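## Task

Put the cartridge into the sealant gun so its front end sits all the way forward in the cup of the front ring and its nozzle sticks out through that ring. The plunger rod starts already pulled back. At the end the plunger disc must rest against the cartridge's back end; the trigger is functional. The loaded gun must lie on the table, not leaning on any other object. Declare that you are done to finish.

## Robot and tools

ROBOT. Two arms, left_arm and right_arm, each ending in a two-finger gripper. Calibrated bases: left_arm at (-0.009, +0.303, 0) m, right_arm at (+0.015, -0.366, 0) m, both nearly unrotated. Joints from base outward: waist (-2.618 to 3.054 rad), shoulder (0.000 to 3.142), elbow (0.000 to 3.142, straight at 2.901), wrist pitch (-1.571 to 1.571), wrist yaw (-1.571 to 1.571), wrist roll (-2.094 to 2.094). The fingers point along the gripper's +z and close along its y. end_effector_position is the spot between the pads, roughly 1 cm back from the tips. Drives are cheap: expect play, sag at long reach, tilt, and small moves that fall short or go sideways. Check pose after each move and correct.

FRAME. Everything uses the scene frame: origin at table-top height halfway between the nominal bases, +x out across the table, +z up, +y toward left_arm (not the image's left). Offsets use these axes; rotations turn about the Hand target's position.

ROW FORMAT (both tools). One flat list of 14 numbers, each in [-1, 1], always covering both arms: left_arm dx, dy, dz, rx, ry, rz, opening, then right_arm dx, dy, dz, rx, ry, rz, opening. dx..rz are offsets, not poses: they count from that arm's Hand target as it stood when the action or move began. 1.0 equals 0.6 m for dx, dy, dz and 180 degrees for the rotation vector rx, ry, rz. Rows inside one action or one move list all count from that same start; a new call starts from the new Hand target, so resending an offset moves further. A displacement longer than 1.0 may be shortened along its direction. Opening is absolute: +1 fully open (0.094 m), -1 closed; 0 is a real half-open command, so resend the current opening to keep a grip. All six pose zeros means no new pose request for that arm. The controller limits commanded orientation to 40 degrees from the measured one.

execute_actions: actions = list of actions; each action is a table of up to 15 rows, one row per 1/30 s step; shorter tables repeat the last row to step 15. cameras optional (names, ["all"] or []); images come with an empty actions list or when asked.

move: target = one 14-number row or a list of up to 15 rows (all offsets from the same starting Hand targets). Straight-line paths, all arms finishing together, capped at 10 s. speed in m/s, 0.002 to 2.9, default 0.25 (turn rate twice that in rad/s); one value or one per target. blend in m rounds corners between list targets (0 = stop at each). opening_speed: rate on the -1..+1 scale per second, at least 0.2; use it to close gently. grip_force: newtons per pad, 10 to 50, one value or one per arm, persists; lower forces close slowly. blocking=false returns early while motion continues. Paths ignore obstacles and the other arm; faster moves lag, stray and hit harder; avoid routes passing near an arm's own base (elbow may whip round). The result adds a move: line: done, off_target, moving, held or fault, plus limits=paced (pose clipped) or limits=held (steps withheld).

wait: seconds 0 to 3600; sends nothing new, lets a running move continue. stop: brakes a running move. zoom_image: camera (cam_head_left, cam_head_right, cam_high, cam_low, cam_left_wrist, cam_right_wrist) and region [x0, y0, x1, y1] in pixels, at most 504 by 504, from that camera's newest image. finished_scene: scene = current scene's integer number; irreversible, use once the goal holds.

RESULTS. Hand target is the last commanded pose (after clipping); the gripper often rests a bit short, and the next execute_actions re-requests it; if still short, send the gap as an offset. end_effector_position (m) and end_effector_quat_wxyz in the scene frame, possibly off by a few cm. Joint positions (last value = finger opening in m), Joint velocities ('within noise' when still), Joint torques (biased, noisy; entries 1-3 wrap at ±28 N m). grip_measured is the opening on the command scale; it tracks the command even past contact, and reads a little narrower than a firmly held hard part. grip_effort_nm is averaged gripper motor effort (negative = closing), not pad force. Tool commands lists current commands. Action results also list some intermediate positions.

CAMERAS. All 504x504; head pair on a bar behind, cam_high and cam_low fixed, one wrist camera per arm. Calibration lines (OpenCV pinhole plus radial) give T_world_to_cam; fixed cameras may be a few mm or degrees off.

AVOID. Dropping parts or releasing them while moving; slamming into the table, fixed or heavy items; hard pushes (a target far beyond contact presses hard, and a blocked arm keeps pushing until commanded back past its gripper); arms or grippers touching each other, including closing one gripper on the other's fingers; strain on wrist camera cables; anything leaving the table. Motors heat when holding loads, stretched out, or pushing: MOTOR HOT appears at 75 °C, at 90 °C the arm folds and idles for the scene, at 100 °C it collapses.

Each tool is called after "Call:" by a JSON object that holds its "api" and its "payload".

## Session

Call:
{"api": "execute_actions", "payload": {"actions": []}}

Scene clock: 0.00 s.
left_arm: end_effector_position=(+0.3791, +0.3105, +0.1320) grip_measured=+1.000 grip_effort_nm=n/a end_effector_quat_wxyz=(+0.659, -0.034, +0.751, +0.008) | right_arm: end_effector_position=(+0.3863, -0.3810, +0.0899) grip_measured=+1.000 grip_effort_nm=n/a end_effector_quat_wxyz=(+0.608, +0.026, +0.793, -0.021)
Joint positions: left_arm=[-0.016 1.52 0.276 1.113 -0.067 -0.041 0.094] | right_arm=[0.032 1.553 0.225 1.066 0.049 0.011 0.094]
Joint velocities: within noise
Joint torques (N m): no reading
Heat: left arm: 31 °C; right arm: 33 °C.
Hand target: left_arm +0.3829, +0.3111, +0.1471; +0.676, -0.033, +0.736, +0.010 | right_arm +0.3908, -0.3819, +0.1001; +0.621, +0.026, +0.783, -0.024
Tool commands: left_gripper/opening=+1.0 right_gripper/opening=+1.0

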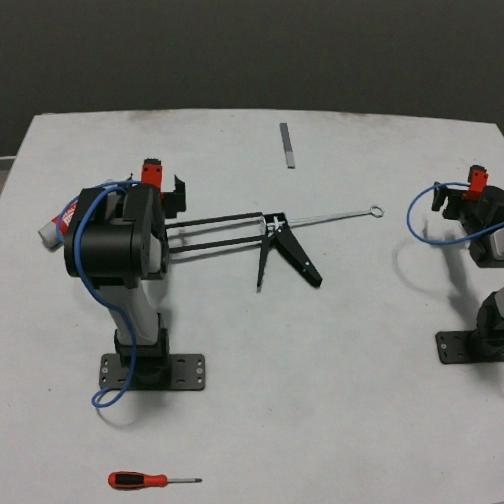

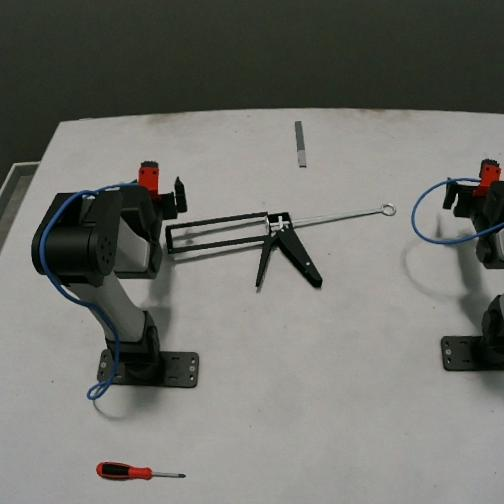

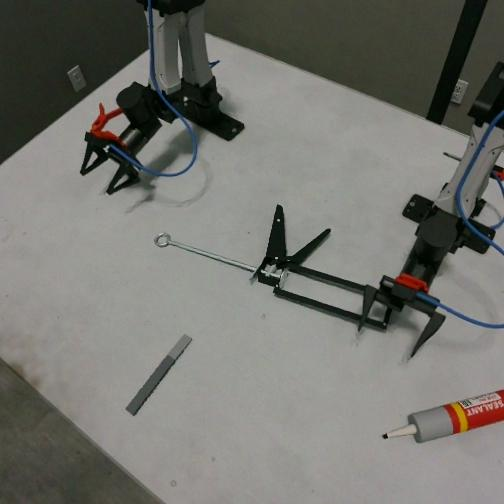

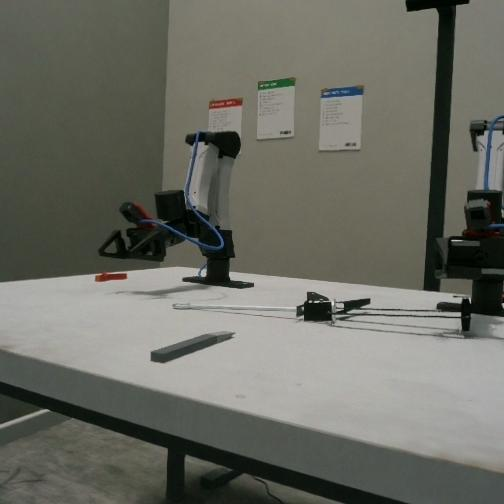

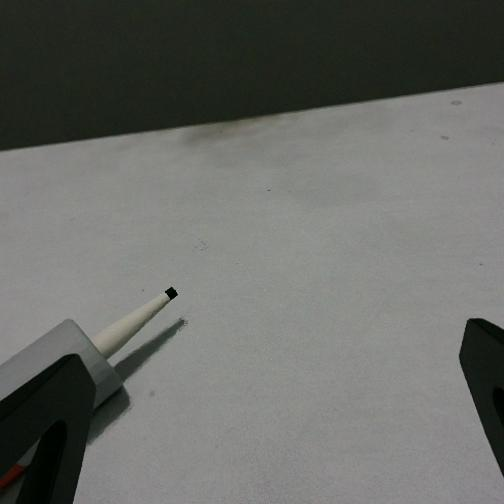

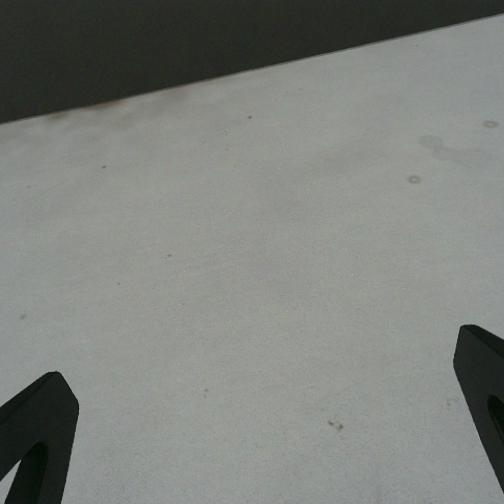

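Call:
{"api": "move", "payload": {"target": [-0.1,-0.3,0.3,0,0.43,0,1,0,0,0.2,0,0.42,0,1], "cameras": ["all"]}}

Scene clock: 9.73 s.
left_arm: end_effector_position=(+0.3256, +0.1311, +0.3178) grip_measured=+1.000 grip_effort_nm=-0.04 end_effector_quat_wxyz=(+0.244, +0.004, +0.969, -0.050) | right_arm: end_effector_position=(+0.3888, -0.3818, +0.2129) grip_measured=+1.000 grip_effort_nm=-0.02 end_effector_quat_wxyz=(+0.074, +0.015, +0.997, -0.027)
Joint positions: left_arm=[-0.556 1.759 2.223 -1.557 -0.163 -0.503 0.094] | right_arm=[0.032 1.892 2.034 -1.563 0.053 0.01 0.094]
Joint torques (N m): left_arm=[-0.31 -7.5 8.79 0.87 0.1 -0.09] | right_arm=[0.84 -7.62 8.49 0.53 0.09 -0.1]
Heat: left arm: 32 °C; right arm: 34 °C.
Hand target: left_arm +0.3229, +0.1311, +0.3271; +0.068, -0.020, +0.997, +0.029 | right_arm +0.3908, -0.3819, +0.2201; +0.010, +0.005, +0.999, -0.035
Off the commanded pose: left_arm 0.010 m, 23 deg | right_arm 0.007 m, 7 deg.
joint sent to its limit (left arm) — joint 4 (wrist pitch), lower limit. The joint targets are off in position and orientation.
joint sent to its limit (right arm) — joint 4 (wrist pitch), lower limit. The joint targets are off in position and orientation.
move: off_target (left_arm, right_arm)
cam_left_wrist: T_world_to_cam=[[-0.14533, -0.98888, 0.03161, 0.17002], [-0.98503, 0.14761, 0.08897, 0.30092], [-0.09265, -0.01821, -0.99553, 0.43975]] pos_world=[0.36187, 0.13171, 0.40564]
cam_right_wrist: T_world_to_cam=[[-0.18108, -0.98164, 0.05995, -0.31631], [-0.89526, 0.18976, 0.40311, 0.36858], [-0.40709, 0.01932, -0.91318, 0.45039]] pos_world=[0.45604, -0.38915, 0.28167]

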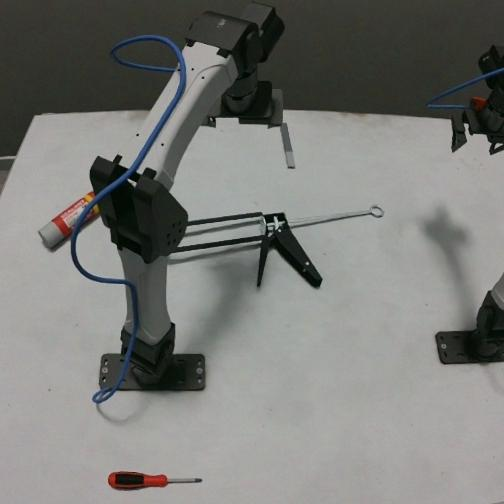

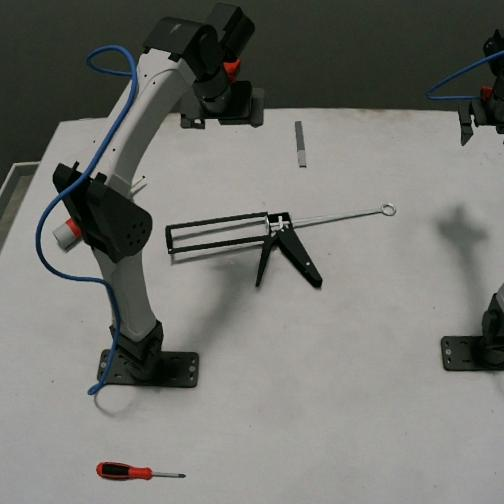

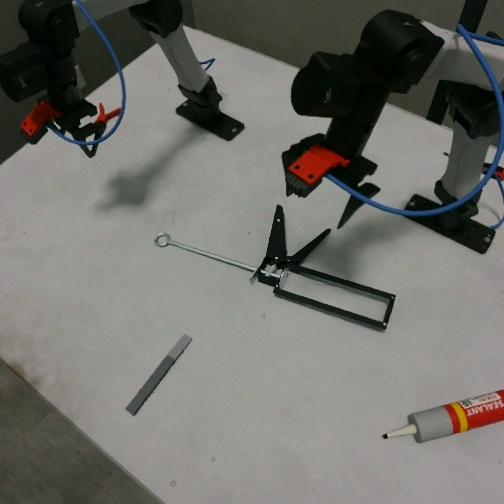

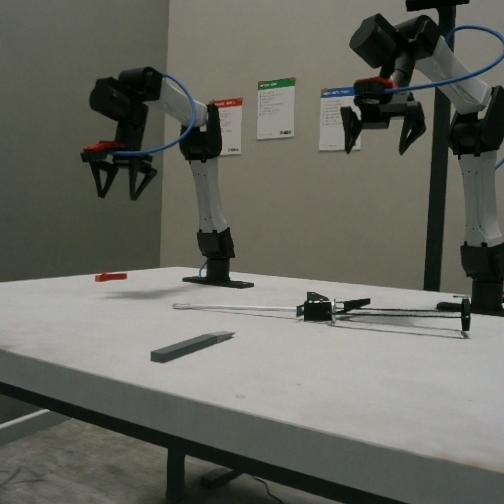

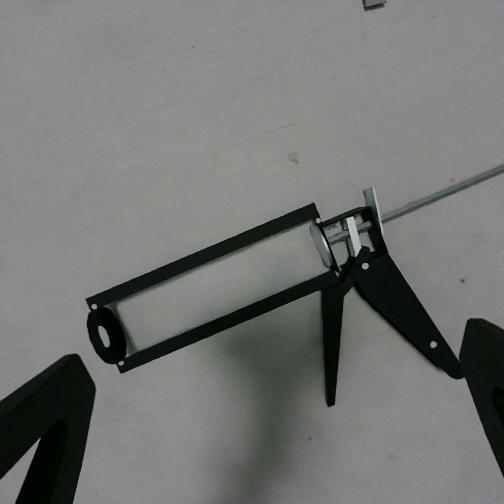

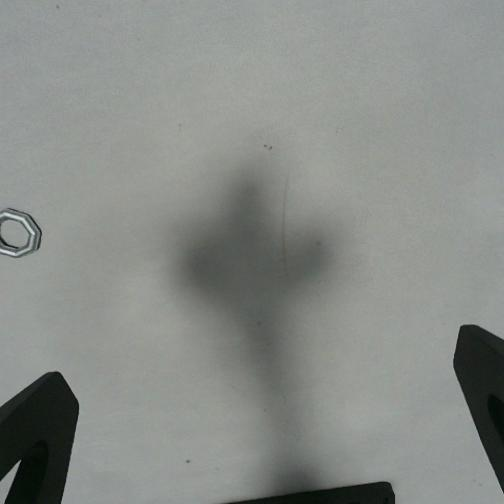

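Call:
{"api": "zoom_image", "payload": {"camera": "cam_left_wrist", "region": [60, 180, 220, 400]}}

Call:
{"api": "zoom_image", "payload": {"camera": "cam_left_wrist", "region": [280, 150, 480, 350]}}

Call:
{"api": "zoom_image", "payload": {"camera": "cam_low", "region": [280, 240, 500, 360]}}

Call:
{"api": "zoom_image", "payload": {"camera": "cam_high", "region": [240, 190, 504, 454]}}

Call:
{"api": "move", "payload": {"target": [0.1,0.45,0,0,0,0,1,0,0,0,0,0,0,1], "cameras": ["all"]}}

Scaled by 2.291 from the camera's image (finer frame: 720x720).

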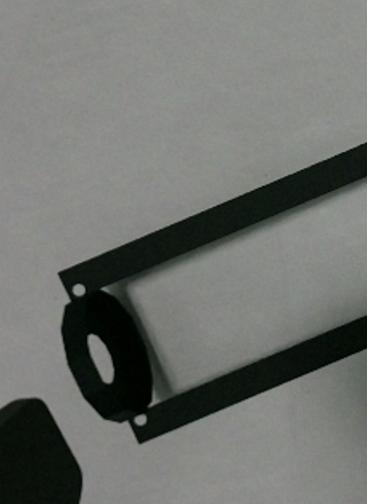

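Scaled by 2.520 from the camera's image (finer frame: 720x720).

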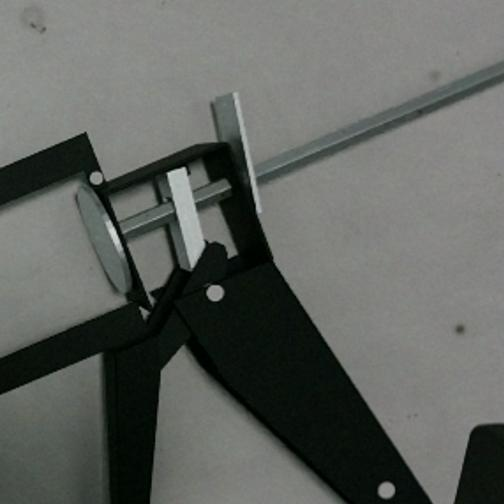

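Scaled by 2.291 from the camera's image (finer frame: 720x720).

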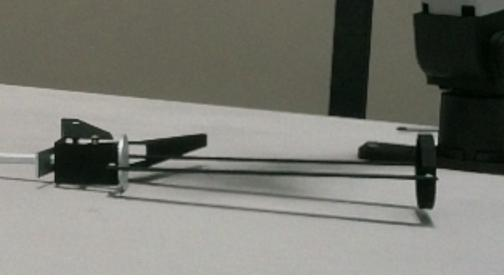

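Scaled by 1.909 from the camera's image (finer frame: 720x720).

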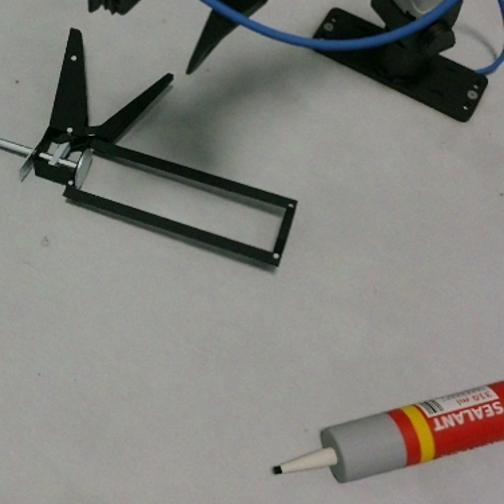

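Scene clock: 29.00 s.
left_arm: end_effector_position=(+0.3852, +0.4021, +0.3173) grip_measured=+1.000 grip_effort_nm=-0.04 end_effector_quat_wxyz=(+0.243, -0.028, +0.968, +0.060) | right_arm: end_effector_position=(+0.3888, -0.3818, +0.2129) grip_measured=+1.000 grip_effort_nm=-0.02 end_effector_quat_wxyz=(+0.074, +0.015, +0.997, -0.027)
Joint positions: left_arm=[0.234 1.873 2.365 -1.558 -0.016 0.186 0.094] | right_arm=[0.032 1.892 2.034 -1.563 0.053 0.01 0.094]
Joint torques (N m): left_arm=[-0.12 -8.61 8.66 0.94 -0.1 0.16] | right_arm=[0.99 -7.45 8.72 0.55 0.17 -0.13]
Heat: left arm: 35 °C; right arm: 35 °C.
Hand target: left_arm +0.3829, +0.4011, +0.3271; +0.068, -0.020, +0.997, +0.029 | right_arm +0.3908, -0.3819, +0.2201; +0.010, +0.005, +0.999, -0.035
Off the commanded pose: left_arm 0.010 m, 21 deg | right_arm 0.007 m, 7 deg.
joint sent to its limit (left arm) — joint 4 (wrist pitch), lower limit. The joint targets are off in position and orientation.
joint sent to its limit (right arm) — joint 4 (wrist pitch), lower limit. The joint targets are off in position and orientation.
move: off_target (left_arm)
cam_left_wrist: T_world_to_cam=[[-0.03114, -0.98578, -0.16514, 0.46381], [-0.99396, 0.01315, 0.10898, 0.37095], [-0.10526, 0.16753, -0.98023, 0.37501]] pos_world=[0.42263, 0.38951, 0.40376]
cam_right_wrist: T_world_to_cam=[[-0.18108, -0.98164, 0.05995, -0.31631], [-0.89526, 0.18976, 0.40311, 0.36858], [-0.40709, 0.01932, -0.91318, 0.45039]] pos_world=[0.45604, -0.38915, 0.28167]

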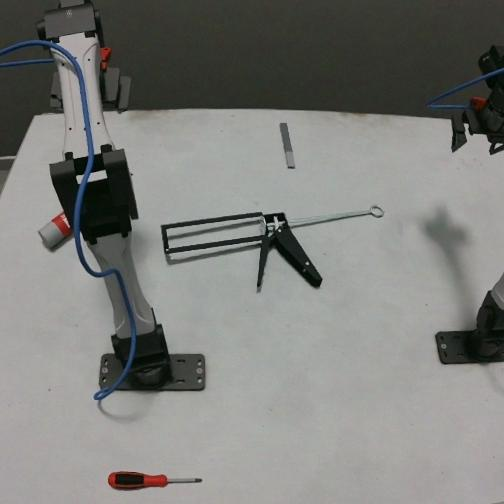

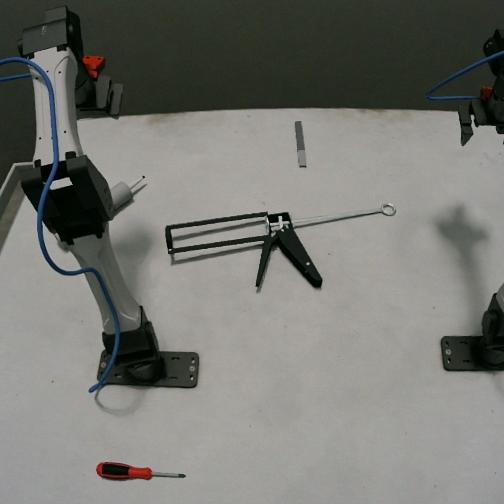

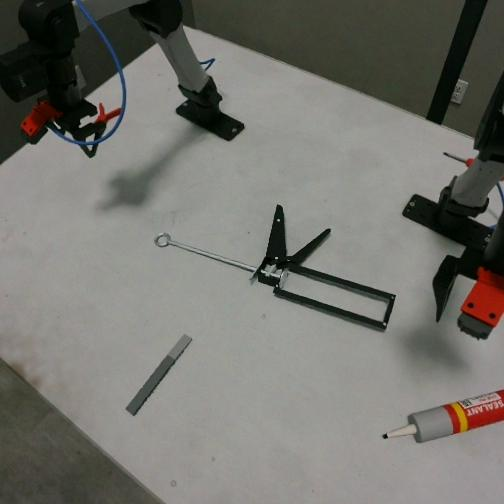

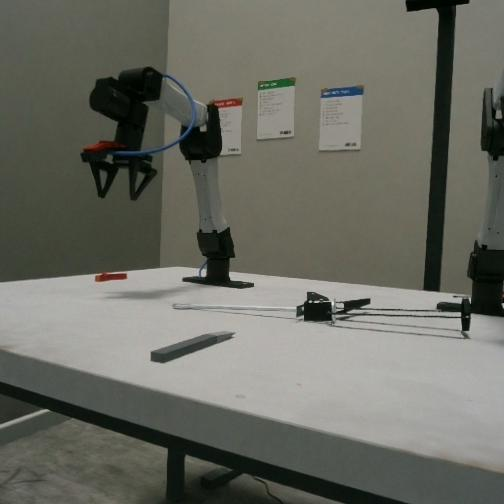

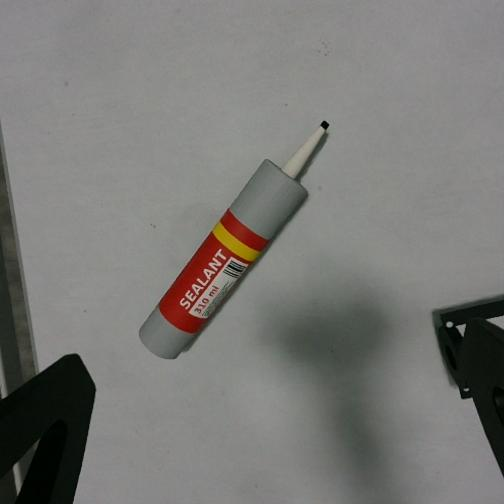

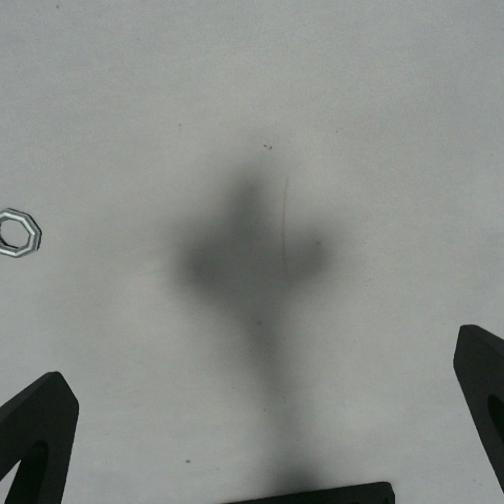

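Call:
{"api": "move", "payload": {"target": [-0.013,0.1415,-0.295,-0.061,-0.004,0.769,1,0,0,0,0,0,0,1], "cameras": ["cam_left_wrist","cam_high"]}}

Scene clock: 62.53 s.
left_arm: end_effector_position=(+0.3754, +0.4890, +0.1465) grip_measured=+1.000 grip_effort_nm=-0.04 end_effector_quat_wxyz=(-0.018, +0.939, -0.343, +0.008) | right_arm: end_effector_position=(+0.3888, -0.3818, +0.2129) grip_measured=+1.000 grip_effort_nm=-0.02 end_effector_quat_wxyz=(+0.074, +0.015, +0.997, -0.027)
Joint positions: left_arm=[0.44 2.193 2.22 -1.56 -0.015 -1.997 0.094] | right_arm=[0.032 1.892 2.034 -1.563 0.053 0.01 0.094]
Joint torques (N m): left_arm=[0.24 -11.85 6.91 0.09 0.15 -0.12] | right_arm=[0.75 -7.68 8.47 0.55 0.11 -0.11]
Heat: left arm: 39 °C; right arm: 39 °C.
Hand target: left_arm +0.3751, +0.4860, +0.1501; +0.000, +0.943, -0.334, +0.001 | right_arm +0.3908, -0.3819, +0.2201; +0.010, +0.005, +0.999, -0.035
Off the commanded pose: left_arm 0.005 m, 2 deg | right_arm 0.007 m, 7 deg.
joint sent to its limit (left arm) — joint 4 (wrist pitch), lower limit. The joint targets are off in position, not in orientation.
joint sent to its limit (right arm) — joint 4 (wrist pitch), lower limit. The joint targets are off in position and orientation.
move: done
cam_left_wrist: T_world_to_cam=[[0.73724, 0.67452, 0.03872, -0.60916], [0.54588, -0.62846, 0.55412, 0.04909], [0.3981, -0.38738, -0.83154, 0.25271]] pos_world=[0.3217, 0.53964, 0.20652]
Images, in order (width x height): cam_high 504x504, cam_left_wrist 504x504.

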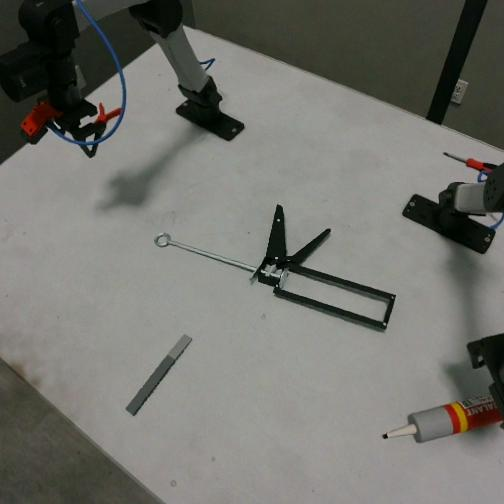

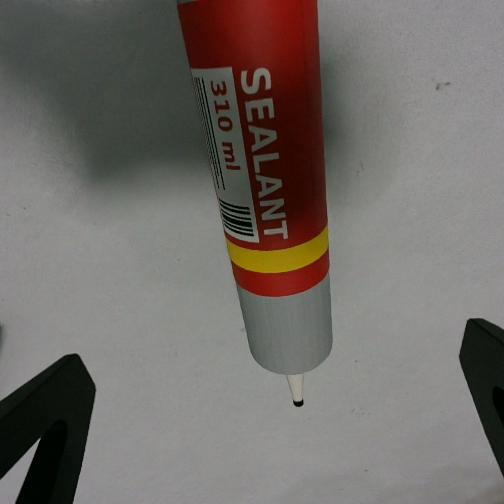

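Call:
{"api": "move", "payload": {"target": [0,0.003,-0.16,0,0,0,1,0,0,0,0,0,0,1], "cameras": ["cam_left_wrist","cam_high"]}}

Scene clock: 71.27 s.
left_arm: end_effector_position=(+0.3700, +0.4907, +0.0536) grip_measured=+1.000 grip_effort_nm=-0.04 end_effector_quat_wxyz=(-0.002, +0.940, -0.340, -0.014) | right_arm: end_effector_position=(+0.3888, -0.3818, +0.2129) grip_measured=+1.000 grip_effort_nm=-0.02 end_effector_quat_wxyz=(+0.074, +0.015, +0.997, -0.027)
Joint positions: left_arm=[0.446 2.201 1.861 -1.247 -0.022 -1.997 0.094] | right_arm=[0.032 1.892 2.034 -1.563 0.053 0.01 0.094]
Joint torques (N m): left_arm=[0.1 -12.48 4.77 0.35 0.13 -0.1] | right_arm=[0.85 -7.54 8.51 0.53 0.11 -0.1]
Heat: left arm: 41 °C; right arm: 39 °C.
Hand target: left_arm +0.3751, +0.4878, +0.0541; +0.000, +0.943, -0.334, +0.001 | right_arm +0.3908, -0.3819, +0.2201; +0.010, +0.005, +0.999, -0.035
Off the commanded pose: left_arm 0.006 m, 2 deg | right_arm 0.007 m, 7 deg.
joint sent to its limit (right arm) — joint 4 (wrist pitch), lower limit. The joint targets are off in position and orientation.
move: done
cam_left_wrist: T_world_to_cam=[[0.73373, 0.67936, -0.01046, -0.60127], [0.578, -0.61602, 0.5352, 0.08766], [0.35715, -0.39873, -0.84466, 0.19962]] pos_world=[0.31921, 0.54208, 0.11541]
Images, in order (width x height): cam_high 504x504, cam_left_wrist 504x504.

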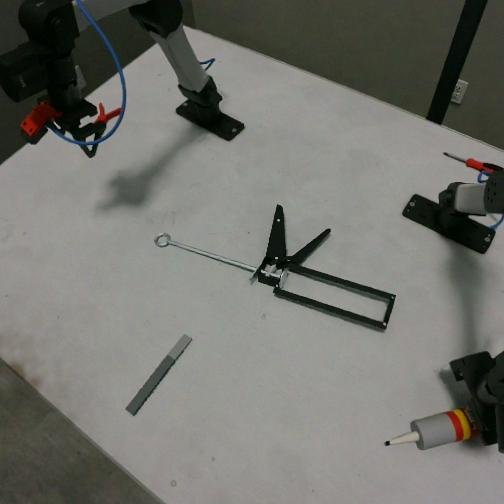

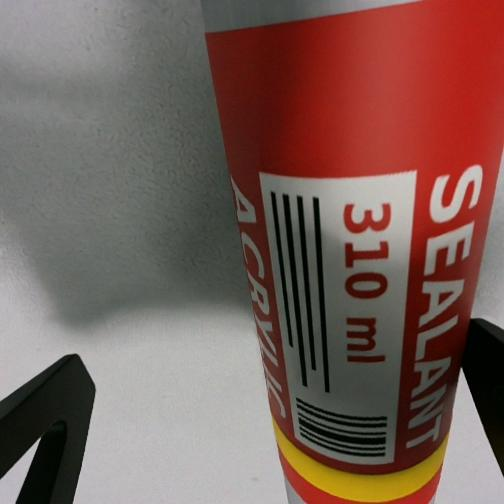

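Call:
{"api": "move", "payload": {"target": [[0.02,0.018,0,0,0,0,1,0,0,0,0,0,0,1],[0.02,0.018,-0.025,0,0,0,1,0,0,0,0,0,0,1]], "cameras": ["cam_left_wrist"]}}

Call:
{"api": "move", "payload": {"target": [0,0,0,0,0,0,0.0,0,0,0,0,0,0,1], "opening_speed": 0.5, "cameras": ["cam_left_wrist"]}}

Scene clock: 77.90 s.
left_arm: end_effector_position=(+0.3838, +0.4967, +0.0416) grip_measured=+1.000 grip_effort_nm=-0.04 end_effector_quat_wxyz=(+0.000, +0.941, -0.339, -0.010) | right_arm: end_effector_position=(+0.3888, -0.3818, +0.2129) grip_measured=+1.000 grip_effort_nm=-0.02 end_effector_quat_wxyz=(+0.074, +0.015, +0.997, -0.027)
Joint positions: left_arm=[0.448 2.27 1.927 -1.241 -0.015 -1.997 0.094] | right_arm=[0.032 1.892 2.034 -1.563 0.053 0.01 0.094]
Joint torques (N m): left_arm=[0.34 -12.46 4.83 0.42 0.12 0.03] | right_arm=[0.83 -7.6 8.59 0.53 0.07 -0.11]
Heat: left arm: 41 °C; right arm: 40 °C.
Hand target: left_arm +0.3871, +0.4986, +0.0391; +0.000, +0.943, -0.334, +0.001 | right_arm +0.3908, -0.3819, +0.2201; +0.010, +0.005, +0.999, -0.035
Off the commanded pose: left_arm 0.005 m, 1 deg | right_arm 0.007 m, 7 deg.
joint sent to its limit (right arm) — joint 4 (wrist pitch), lower limit. The joint targets are off in position and orientation.
move: done
cam_left_wrist: T_world_to_cam=[[0.73264, 0.68055, -0.0097, -0.61574], [0.57572, -0.61205, 0.54217, 0.08842], [0.36303, -0.4028, -0.84022, 0.18653]] pos_world=[0.33249, 0.54829, 0.10281]

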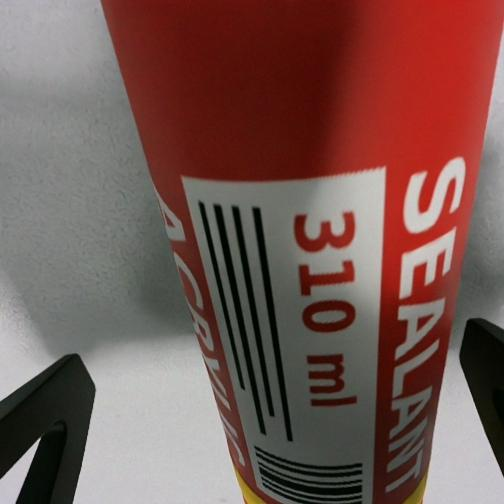

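Scene clock: 80.53 s.
left_arm: end_effector_position=(+0.3848, +0.4972, +0.0415) grip_measured=+0.042 grip_effort_nm=-1.07 end_effector_quat_wxyz=(-0.002, +0.941, -0.339, -0.008) | right_arm: end_effector_position=(+0.3888, -0.3818, +0.2129) grip_measured=+1.000 grip_effort_nm=-0.02 end_effector_quat_wxyz=(+0.074, +0.015, +0.997, -0.027)
Joint positions: left_arm=[0.448 2.27 1.927 -1.236 -0.015 -1.997 0.049] | right_arm=[0.032 1.892 2.034 -1.563 0.053 0.01 0.094]
Joint torques (N m): left_arm=[0.35 -12.52 4.88 0.38 0.12 0.04] | right_arm=[0.79 -7.79 8.55 0.52 0.11 -0.1]
Heat: left arm: 42 °C; right arm: 40 °C.
Hand target: left_arm +0.3871, +0.4986, +0.0391; +0.000, +0.943, -0.334, +0.001 | right_arm +0.3908, -0.3819, +0.2201; +0.010, +0.005, +0.999, -0.035
Off the commanded pose: left_arm 0.004 m, 1 deg | right_arm 0.007 m, 7 deg.
joint sent to its limit (right arm) — joint 4 (wrist pitch), lower limit. The joint targets are off in position and orientation.
move: done
cam_left_wrist: T_world_to_cam=[[0.73267, 0.68056, -0.0053, -0.61706], [0.57346, -0.61313, 0.54333, 0.08954], [0.36652, -0.40112, -0.8395, 0.18407]] pos_world=[0.33328, 0.54869, 0.10261]

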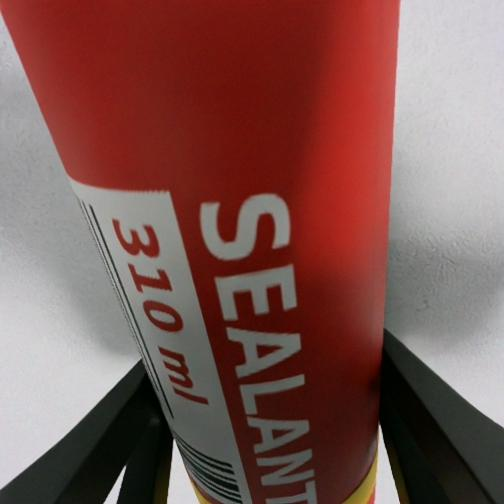

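Call:
{"api": "move", "payload": {"target": [[0,0,0.25,0,0,0,0.0,0,0,0,0,0,0,1],[-0.06,-0.2,0.32,0,0,-0.603,0.0,0,0,0,0,0,0,1]], "cameras": ["cam_high","cam_head_right","cam_left_wrist"]}}

Scene clock: 102.23 s.
left_arm: end_effector_position=(+0.3583, +0.3776, +0.2014) grip_measured=+0.041 grip_effort_nm=-1.07 end_effector_quat_wxyz=(+0.052, -0.287, +0.956, -0.013) | right_arm: end_effector_position=(+0.3888, -0.3818, +0.2129) grip_measured=+1.000 grip_effort_nm=-0.02 end_effector_quat_wxyz=(+0.074, +0.015, +0.997, -0.027)
Joint positions: left_arm=[0.204 1.923 2.034 -1.575 0.018 -0.376 0.049] | right_arm=[0.032 1.892 2.034 -1.563 0.053 0.01 0.094]
Joint torques (N m): left_arm=[-0.76 -16.57 6.23 0.43 -0.11 0.13] | right_arm=[0.94 -7.75 8.79 0.52 0.15 -0.09]
Heat: left arm: 49 °C; right arm: 41 °C.
Hand target: left_arm +0.3511, +0.3786, +0.2311; +0.000, -0.280, +0.960, -0.001 | right_arm +0.3908, -0.3819, +0.2201; +0.010, +0.005, +0.999, -0.035
Off the commanded pose: left_arm 0.031 m, 6 deg | right_arm 0.007 m, 7 deg.
joint sent to its limit (left arm) — joint 4 (wrist pitch), lower limit. The joint targets are off in position and orientation.
joint sent to its limit (right arm) — joint 4 (wrist pitch), lower limit. The joint targets are off in position and orientation.
move: off_target (left_arm)
cam_left_wrist: T_world_to_cam=[[0.4355, -0.89924, 0.04132, 0.17831], [-0.8018, -0.36663, 0.47191, 0.35864], [-0.40921, -0.23865, -0.88068, 0.50489]] pos_world=[0.41651, 0.41232, 0.26803]
Images, in order (width x height): cam_head_right 504x504, cam_high 504x504, cam_left_wrist 504x504.

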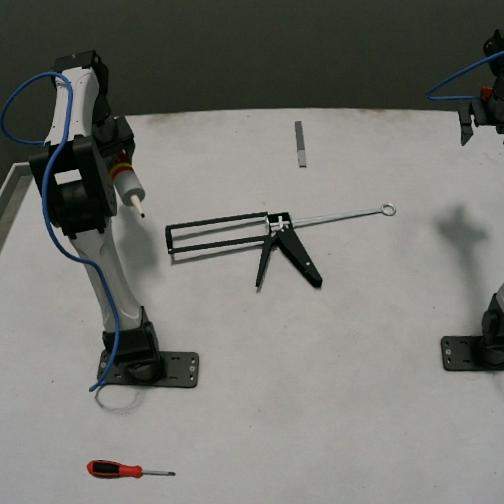

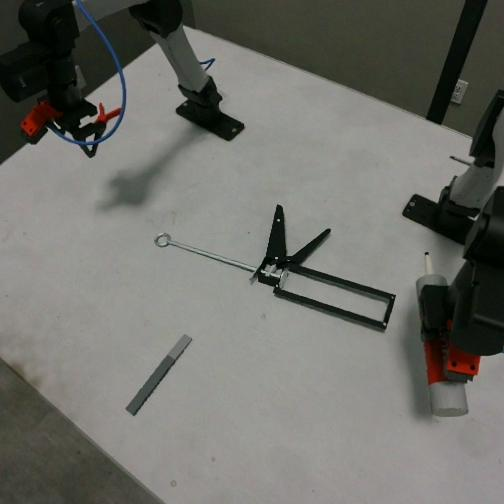

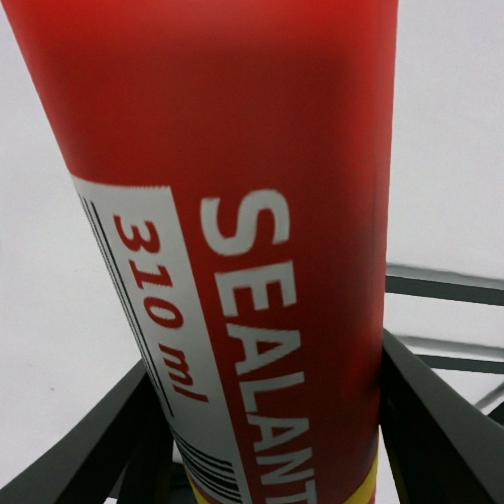

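Call:
{"api": "move", "payload": {"target": [-0.11,-0.34,-0.06,0,0,-0.603,0.0,0,0,0,0,0,0,1], "cameras": ["all"]}}

Scene clock: 110.73 s.
left_arm: end_effector_position=(+0.2866, +0.1717, +0.1790) grip_measured=+0.041 grip_effort_nm=-1.07 end_effector_quat_wxyz=(-0.007, +0.610, +0.793, -0.006) | right_arm: end_effector_position=(+0.3888, -0.3818, +0.2129) grip_measured=+1.000 grip_effort_nm=-0.02 end_effector_quat_wxyz=(+0.074, +0.015, +0.997, -0.027)
Joint positions: left_arm=[-0.419 1.805 1.792 -1.573 0.008 0.897 0.049] | right_arm=[0.032 1.892 2.034 -1.563 0.053 0.01 0.094]
Joint torques (N m): left_arm=[-0.59 -12.63 6.23 0.18 -0.11 0.19] | right_arm=[0.72 -7.54 8.28 0.53 0.1 -0.05]
Heat: left arm: 52 °C; right arm: 41 °C.
Hand target: left_arm +0.2851, +0.1746, +0.1951; -0.001, +0.616, +0.788, +0.000 | right_arm +0.3908, -0.3819, +0.2201; +0.010, +0.005, +0.999, -0.035
Off the commanded pose: left_arm 0.016 m, 1 deg | right_arm 0.007 m, 7 deg.
joint sent to its limit (left arm) — joint 4 (wrist pitch), lower limit. The joint targets are off in position, not in orientation.
joint sent to its limit (right arm) — joint 4 (wrist pitch), lower limit. The joint targets are off in position and orientation.
move: off_target (left_arm)
cam_left_wrist: T_world_to_cam=[[-0.99157, -0.12848, 0.01684, 0.30624], [-0.0973, 0.82405, 0.5581, -0.18558], [-0.08558, 0.55175, -0.8296, 0.16912]] pos_world=[0.30008, 0.09896, 0.23872]
cam_right_wrist: T_world_to_cam=[[-0.18108, -0.98164, 0.05995, -0.31631], [-0.89526, 0.18976, 0.40311, 0.36858], [-0.40709, 0.01932, -0.91318, 0.45039]] pos_world=[0.45604, -0.38915, 0.28167]

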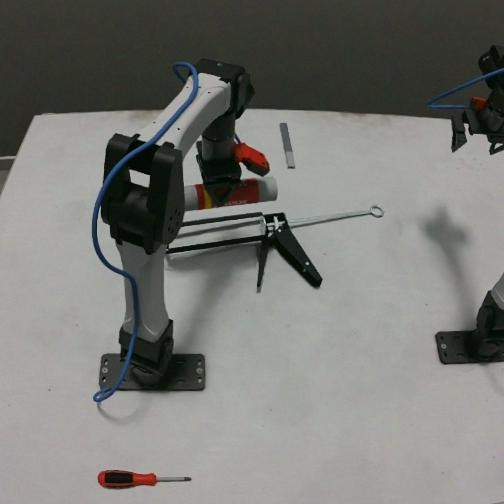

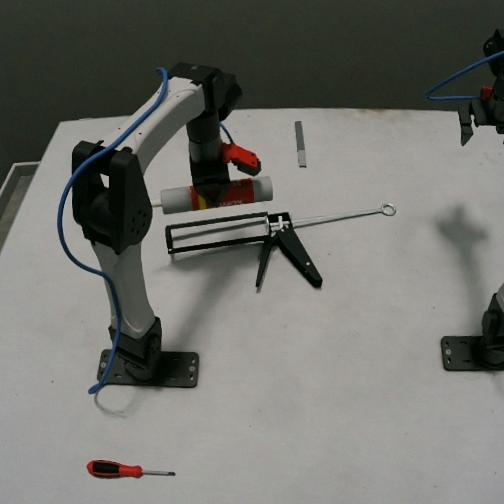

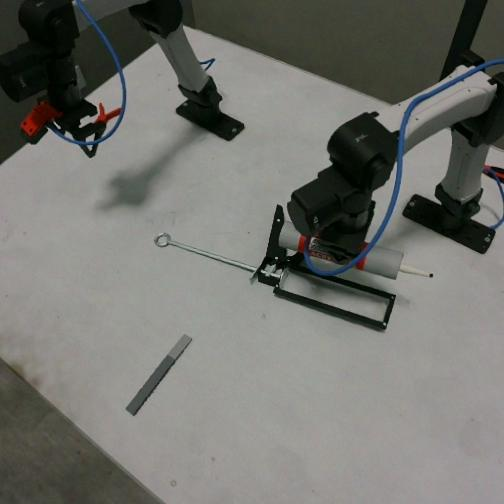

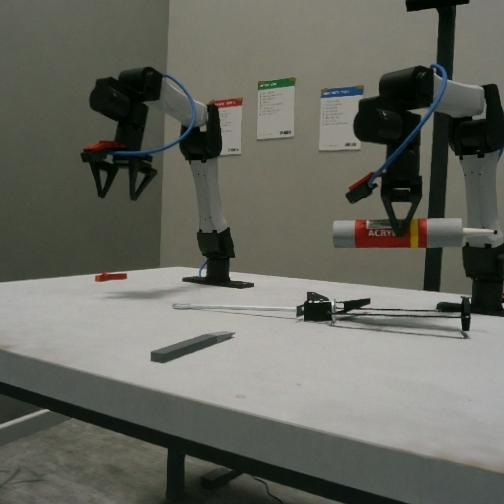

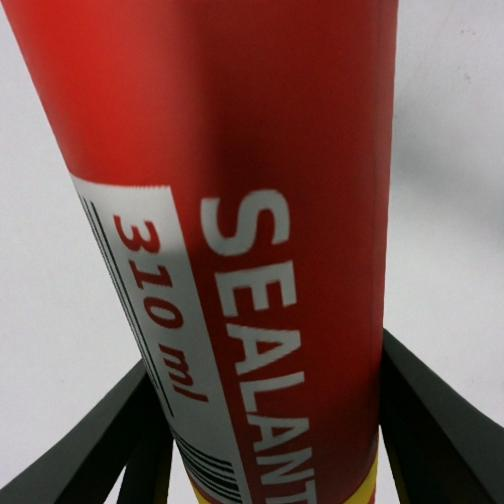

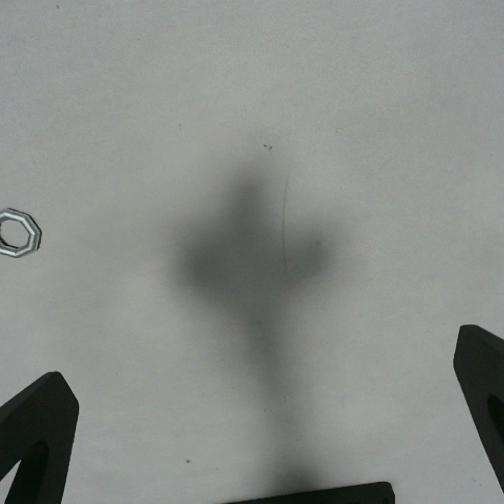

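Call:
{"api": "zoom_image", "payload": {"camera": "cam_high", "region": [240, 200, 450, 350]}}

Call:
{"api": "zoom_image", "payload": {"camera": "cam_low", "region": [284, 200, 504, 350]}}

Call:
{"api": "zoom_image", "payload": {"camera": "cam_head_right", "region": [130, 140, 340, 300]}}

Scaled by 2.400 from the camera's image (finer frame: 720x720).

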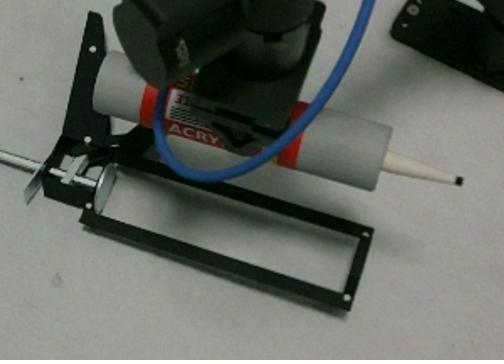

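Scaled by 2.291 from the camera's image (finer frame: 720x720).

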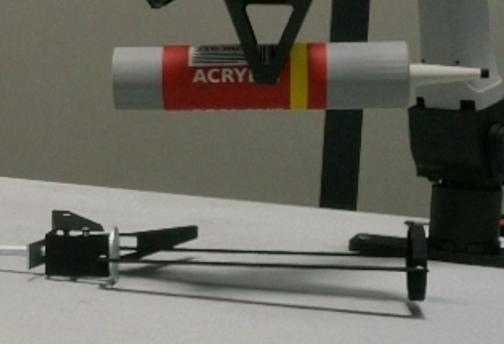

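Scaled by 2.400 from the camera's image (finer frame: 720x720).

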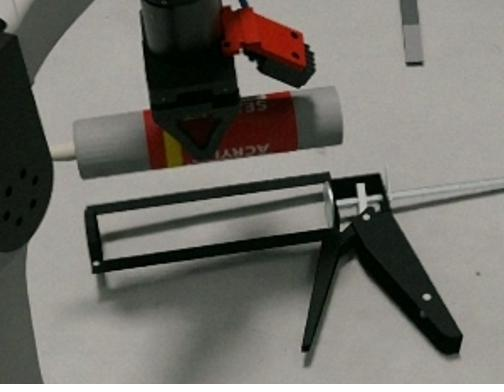

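Call:
{"api": "move", "payload": {"target": [0.0433,-0.0865,-0.05,-0.0916,-0.0229,0,0.0,0,0,0,0,0,0,1], "speed": 0.15}}

Scene clock: 149.03 s.
left_arm: end_effector_position=(+0.3027, +0.1325, +0.1460) grip_measured=+0.041 grip_effort_nm=-1.07 end_effector_quat_wxyz=(+0.063, +0.610, +0.786, -0.078) | right_arm: end_effector_position=(+0.3888, -0.3818, +0.2129) grip_measured=+1.000 grip_effort_nm=-0.02 end_effector_quat_wxyz=(+0.074, +0.015, +0.997, -0.027)
Joint positions: left_arm=[-0.417 1.805 1.644 -1.325 0.182 0.901 0.049] | right_arm=[0.032 1.892 2.034 -1.563 0.053 0.01 0.094]
Joint torques (N m): left_arm=[0.38 -12.82 6.54 0.86 0.57 0.04] | right_arm=[0.8 -7.72 8.62 0.57 0.15 -0.1]
Heat: left arm: 53 °C; right arm: 42 °C.
Hand target: left_arm +0.3111, +0.1227, +0.1651; +0.116, +0.610, +0.779, -0.091 | right_arm +0.3908, -0.3819, +0.2201; +0.010, +0.005, +0.999, -0.035
Off the commanded pose: left_arm 0.023 m, 6 deg | right_arm 0.007 m, 7 deg.
joint sent to its limit (right arm) — joint 4 (wrist pitch), lower limit. The joint targets are off in position and orientation.
move: off_target (left_arm)

Call:
{"api": "move", "payload": {"target": [0.012,-0.015,-0.08,-0.032,-0.008,0,0.0,0,0,0,0,0,0,1], "speed": 0.1, "cameras": ["cam_low","cam_high","cam_head_left","cam_head_right"]}}

Call:
{"api": "zoom_image", "payload": {"camera": "cam_high", "region": [240, 200, 450, 350]}}

Call:
{"api": "zoom_image", "payload": {"camera": "cam_low", "region": [284, 200, 504, 350]}}

Scene clock: 155.30 s.
left_arm: end_effector_position=(+0.3054, +0.1260, +0.0885) grip_measured=+0.041 grip_effort_nm=-1.07 end_effector_quat_wxyz=(+0.087, +0.602, +0.786, -0.109) | right_arm: end_effector_position=(+0.3888, -0.3818, +0.2129) grip_measured=+1.000 grip_effort_nm=-0.02 end_effector_quat_wxyz=(+0.074, +0.015, +0.997, -0.027)
Joint positions: left_arm=[-0.396 1.805 1.402 -1.053 0.255 0.902 0.049] | right_arm=[0.032 1.892 2.034 -1.563 0.053 0.01 0.094]
Joint torques (N m): left_arm=[0.42 -14.8 6.39 1.01 0.71 0.14] | right_arm=[1.03 -7.79 8.75 0.49 0.14 -0.1]
Heat: left arm: 53 °C; right arm: 42 °C.
Hand target: left_arm +0.3183, +0.1137, +0.1171; +0.156, +0.604, +0.772, -0.122 | right_arm +0.3908, -0.3819, +0.2201; +0.010, +0.005, +0.999, -0.035
Off the commanded pose: left_arm 0.034 m, 8 deg | right_arm 0.007 m, 7 deg.
joint sent to its limit (right arm) — joint 4 (wrist pitch), lower limit. The joint targets are off in position and orientation.
move: off_target (left_arm)
Images, in order (width x height): cam_head_left 504x504, cam_head_right 504x504, cam_high 504x504, cam_low 504x504.

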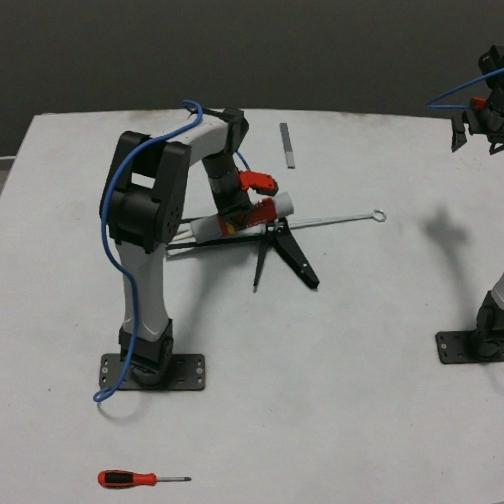

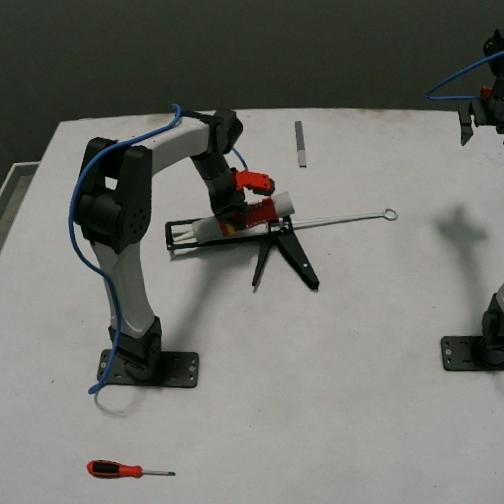

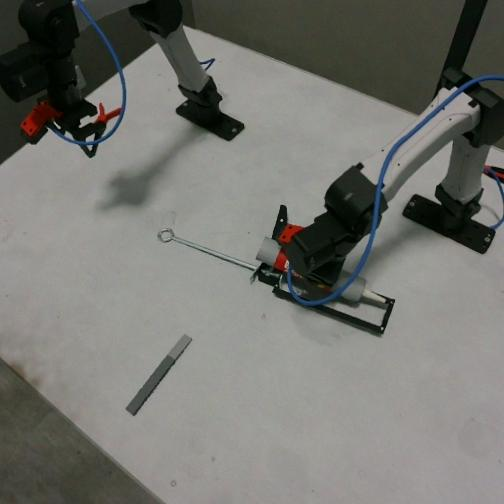

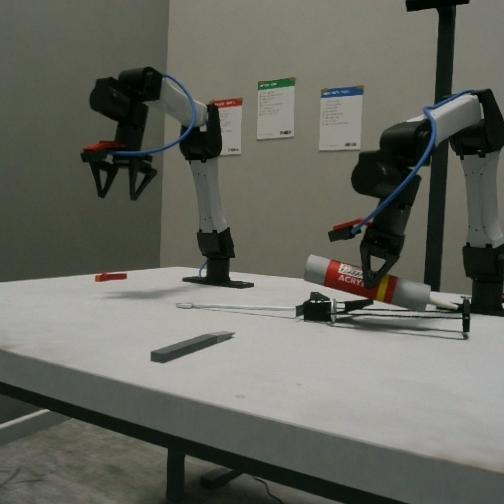

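Scaled by 2.400 from the camera's image (finer frame: 720x720).

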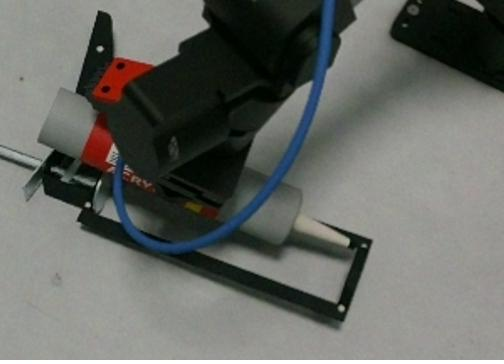

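Scaled by 2.291 from the camera's image (finer frame: 720x720).

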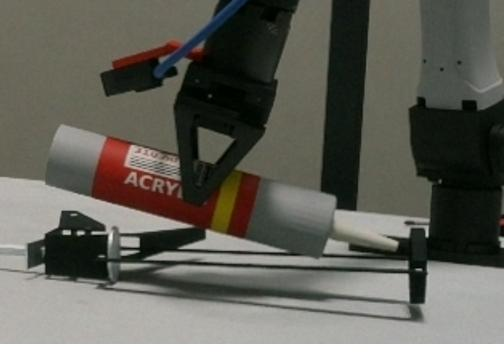

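Call:
{"api": "move", "payload": {"target": [0.0175,0.0035,0.012,0,0,-0.0206,0.0,0,0,0,0,0,0,1], "speed": 0.1, "cameras": ["cam_low","cam_high"]}}

Call:
{"api": "zoom_image", "payload": {"camera": "cam_high", "region": [240, 200, 450, 350]}}

Call:
{"api": "zoom_image", "payload": {"camera": "cam_low", "region": [284, 200, 504, 350]}}

Scene clock: 175.93 s.
left_arm: end_effector_position=(+0.3163, +0.1319, +0.0942) grip_measured=+0.041 grip_effort_nm=-1.07 end_effector_quat_wxyz=(+0.103, +0.622, +0.769, -0.111) | right_arm: end_effector_position=(+0.3888, -0.3818, +0.2129) grip_measured=+1.000 grip_effort_nm=-0.02 end_effector_quat_wxyz=(+0.074, +0.015, +0.997, -0.027)
Joint positions: left_arm=[-0.361 1.815 1.431 -1.06 0.275 0.986 0.049] | right_arm=[0.032 1.892 2.034 -1.563 0.053 0.01 0.094]
Joint torques (N m): left_arm=[0.29 -11.04 12.36 0.44 0.73 0.17] | right_arm=[0.8 -7.58 8.64 0.54 0.13 -0.1]
Heat: left arm: 56 °C; right arm: 42 °C.
Hand target: left_arm +0.3288, +0.1158, +0.1243; +0.152, +0.629, +0.752, -0.127 | right_arm +0.3908, -0.3819, +0.2201; +0.010, +0.005, +0.999, -0.035
Off the commanded pose: left_arm 0.036 m, 6 deg | right_arm 0.007 m, 7 deg.
joint sent to its limit (right arm) — joint 4 (wrist pitch), lower limit. The joint targets are off in position and orientation.
move: off_target (left_arm)
Images, in order (width x height): cam_high 504x504, cam_low 504x504.

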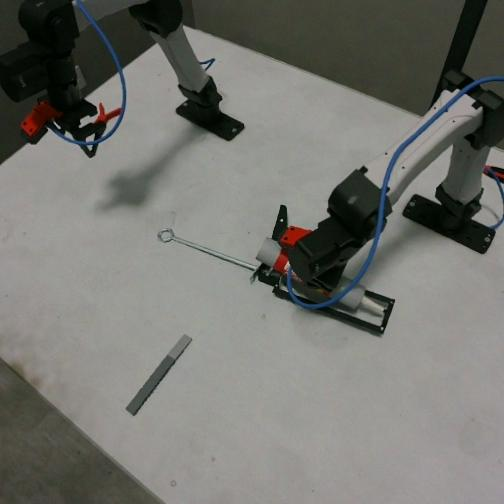

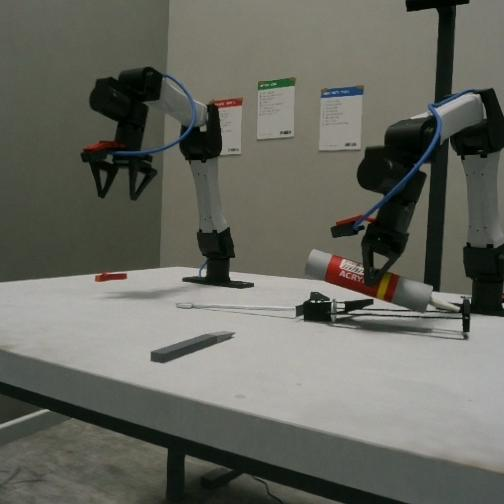

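Scaled by 2.400 from the camera's image (finer frame: 720x720).

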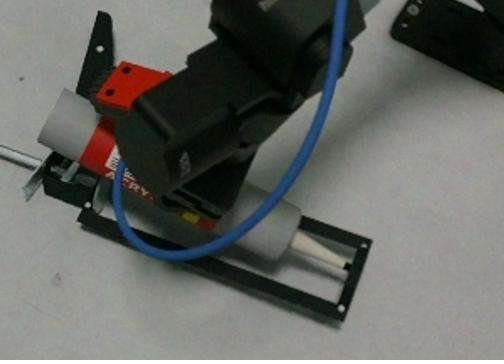

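Scaled by 2.291 from the camera's image (finer frame: 720x720).

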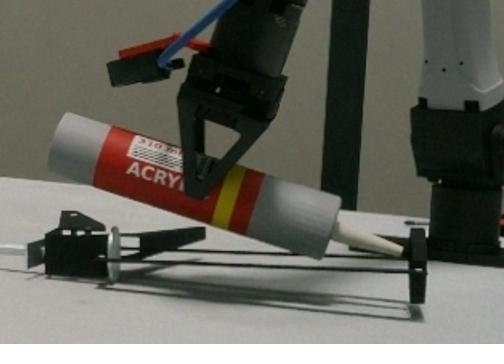

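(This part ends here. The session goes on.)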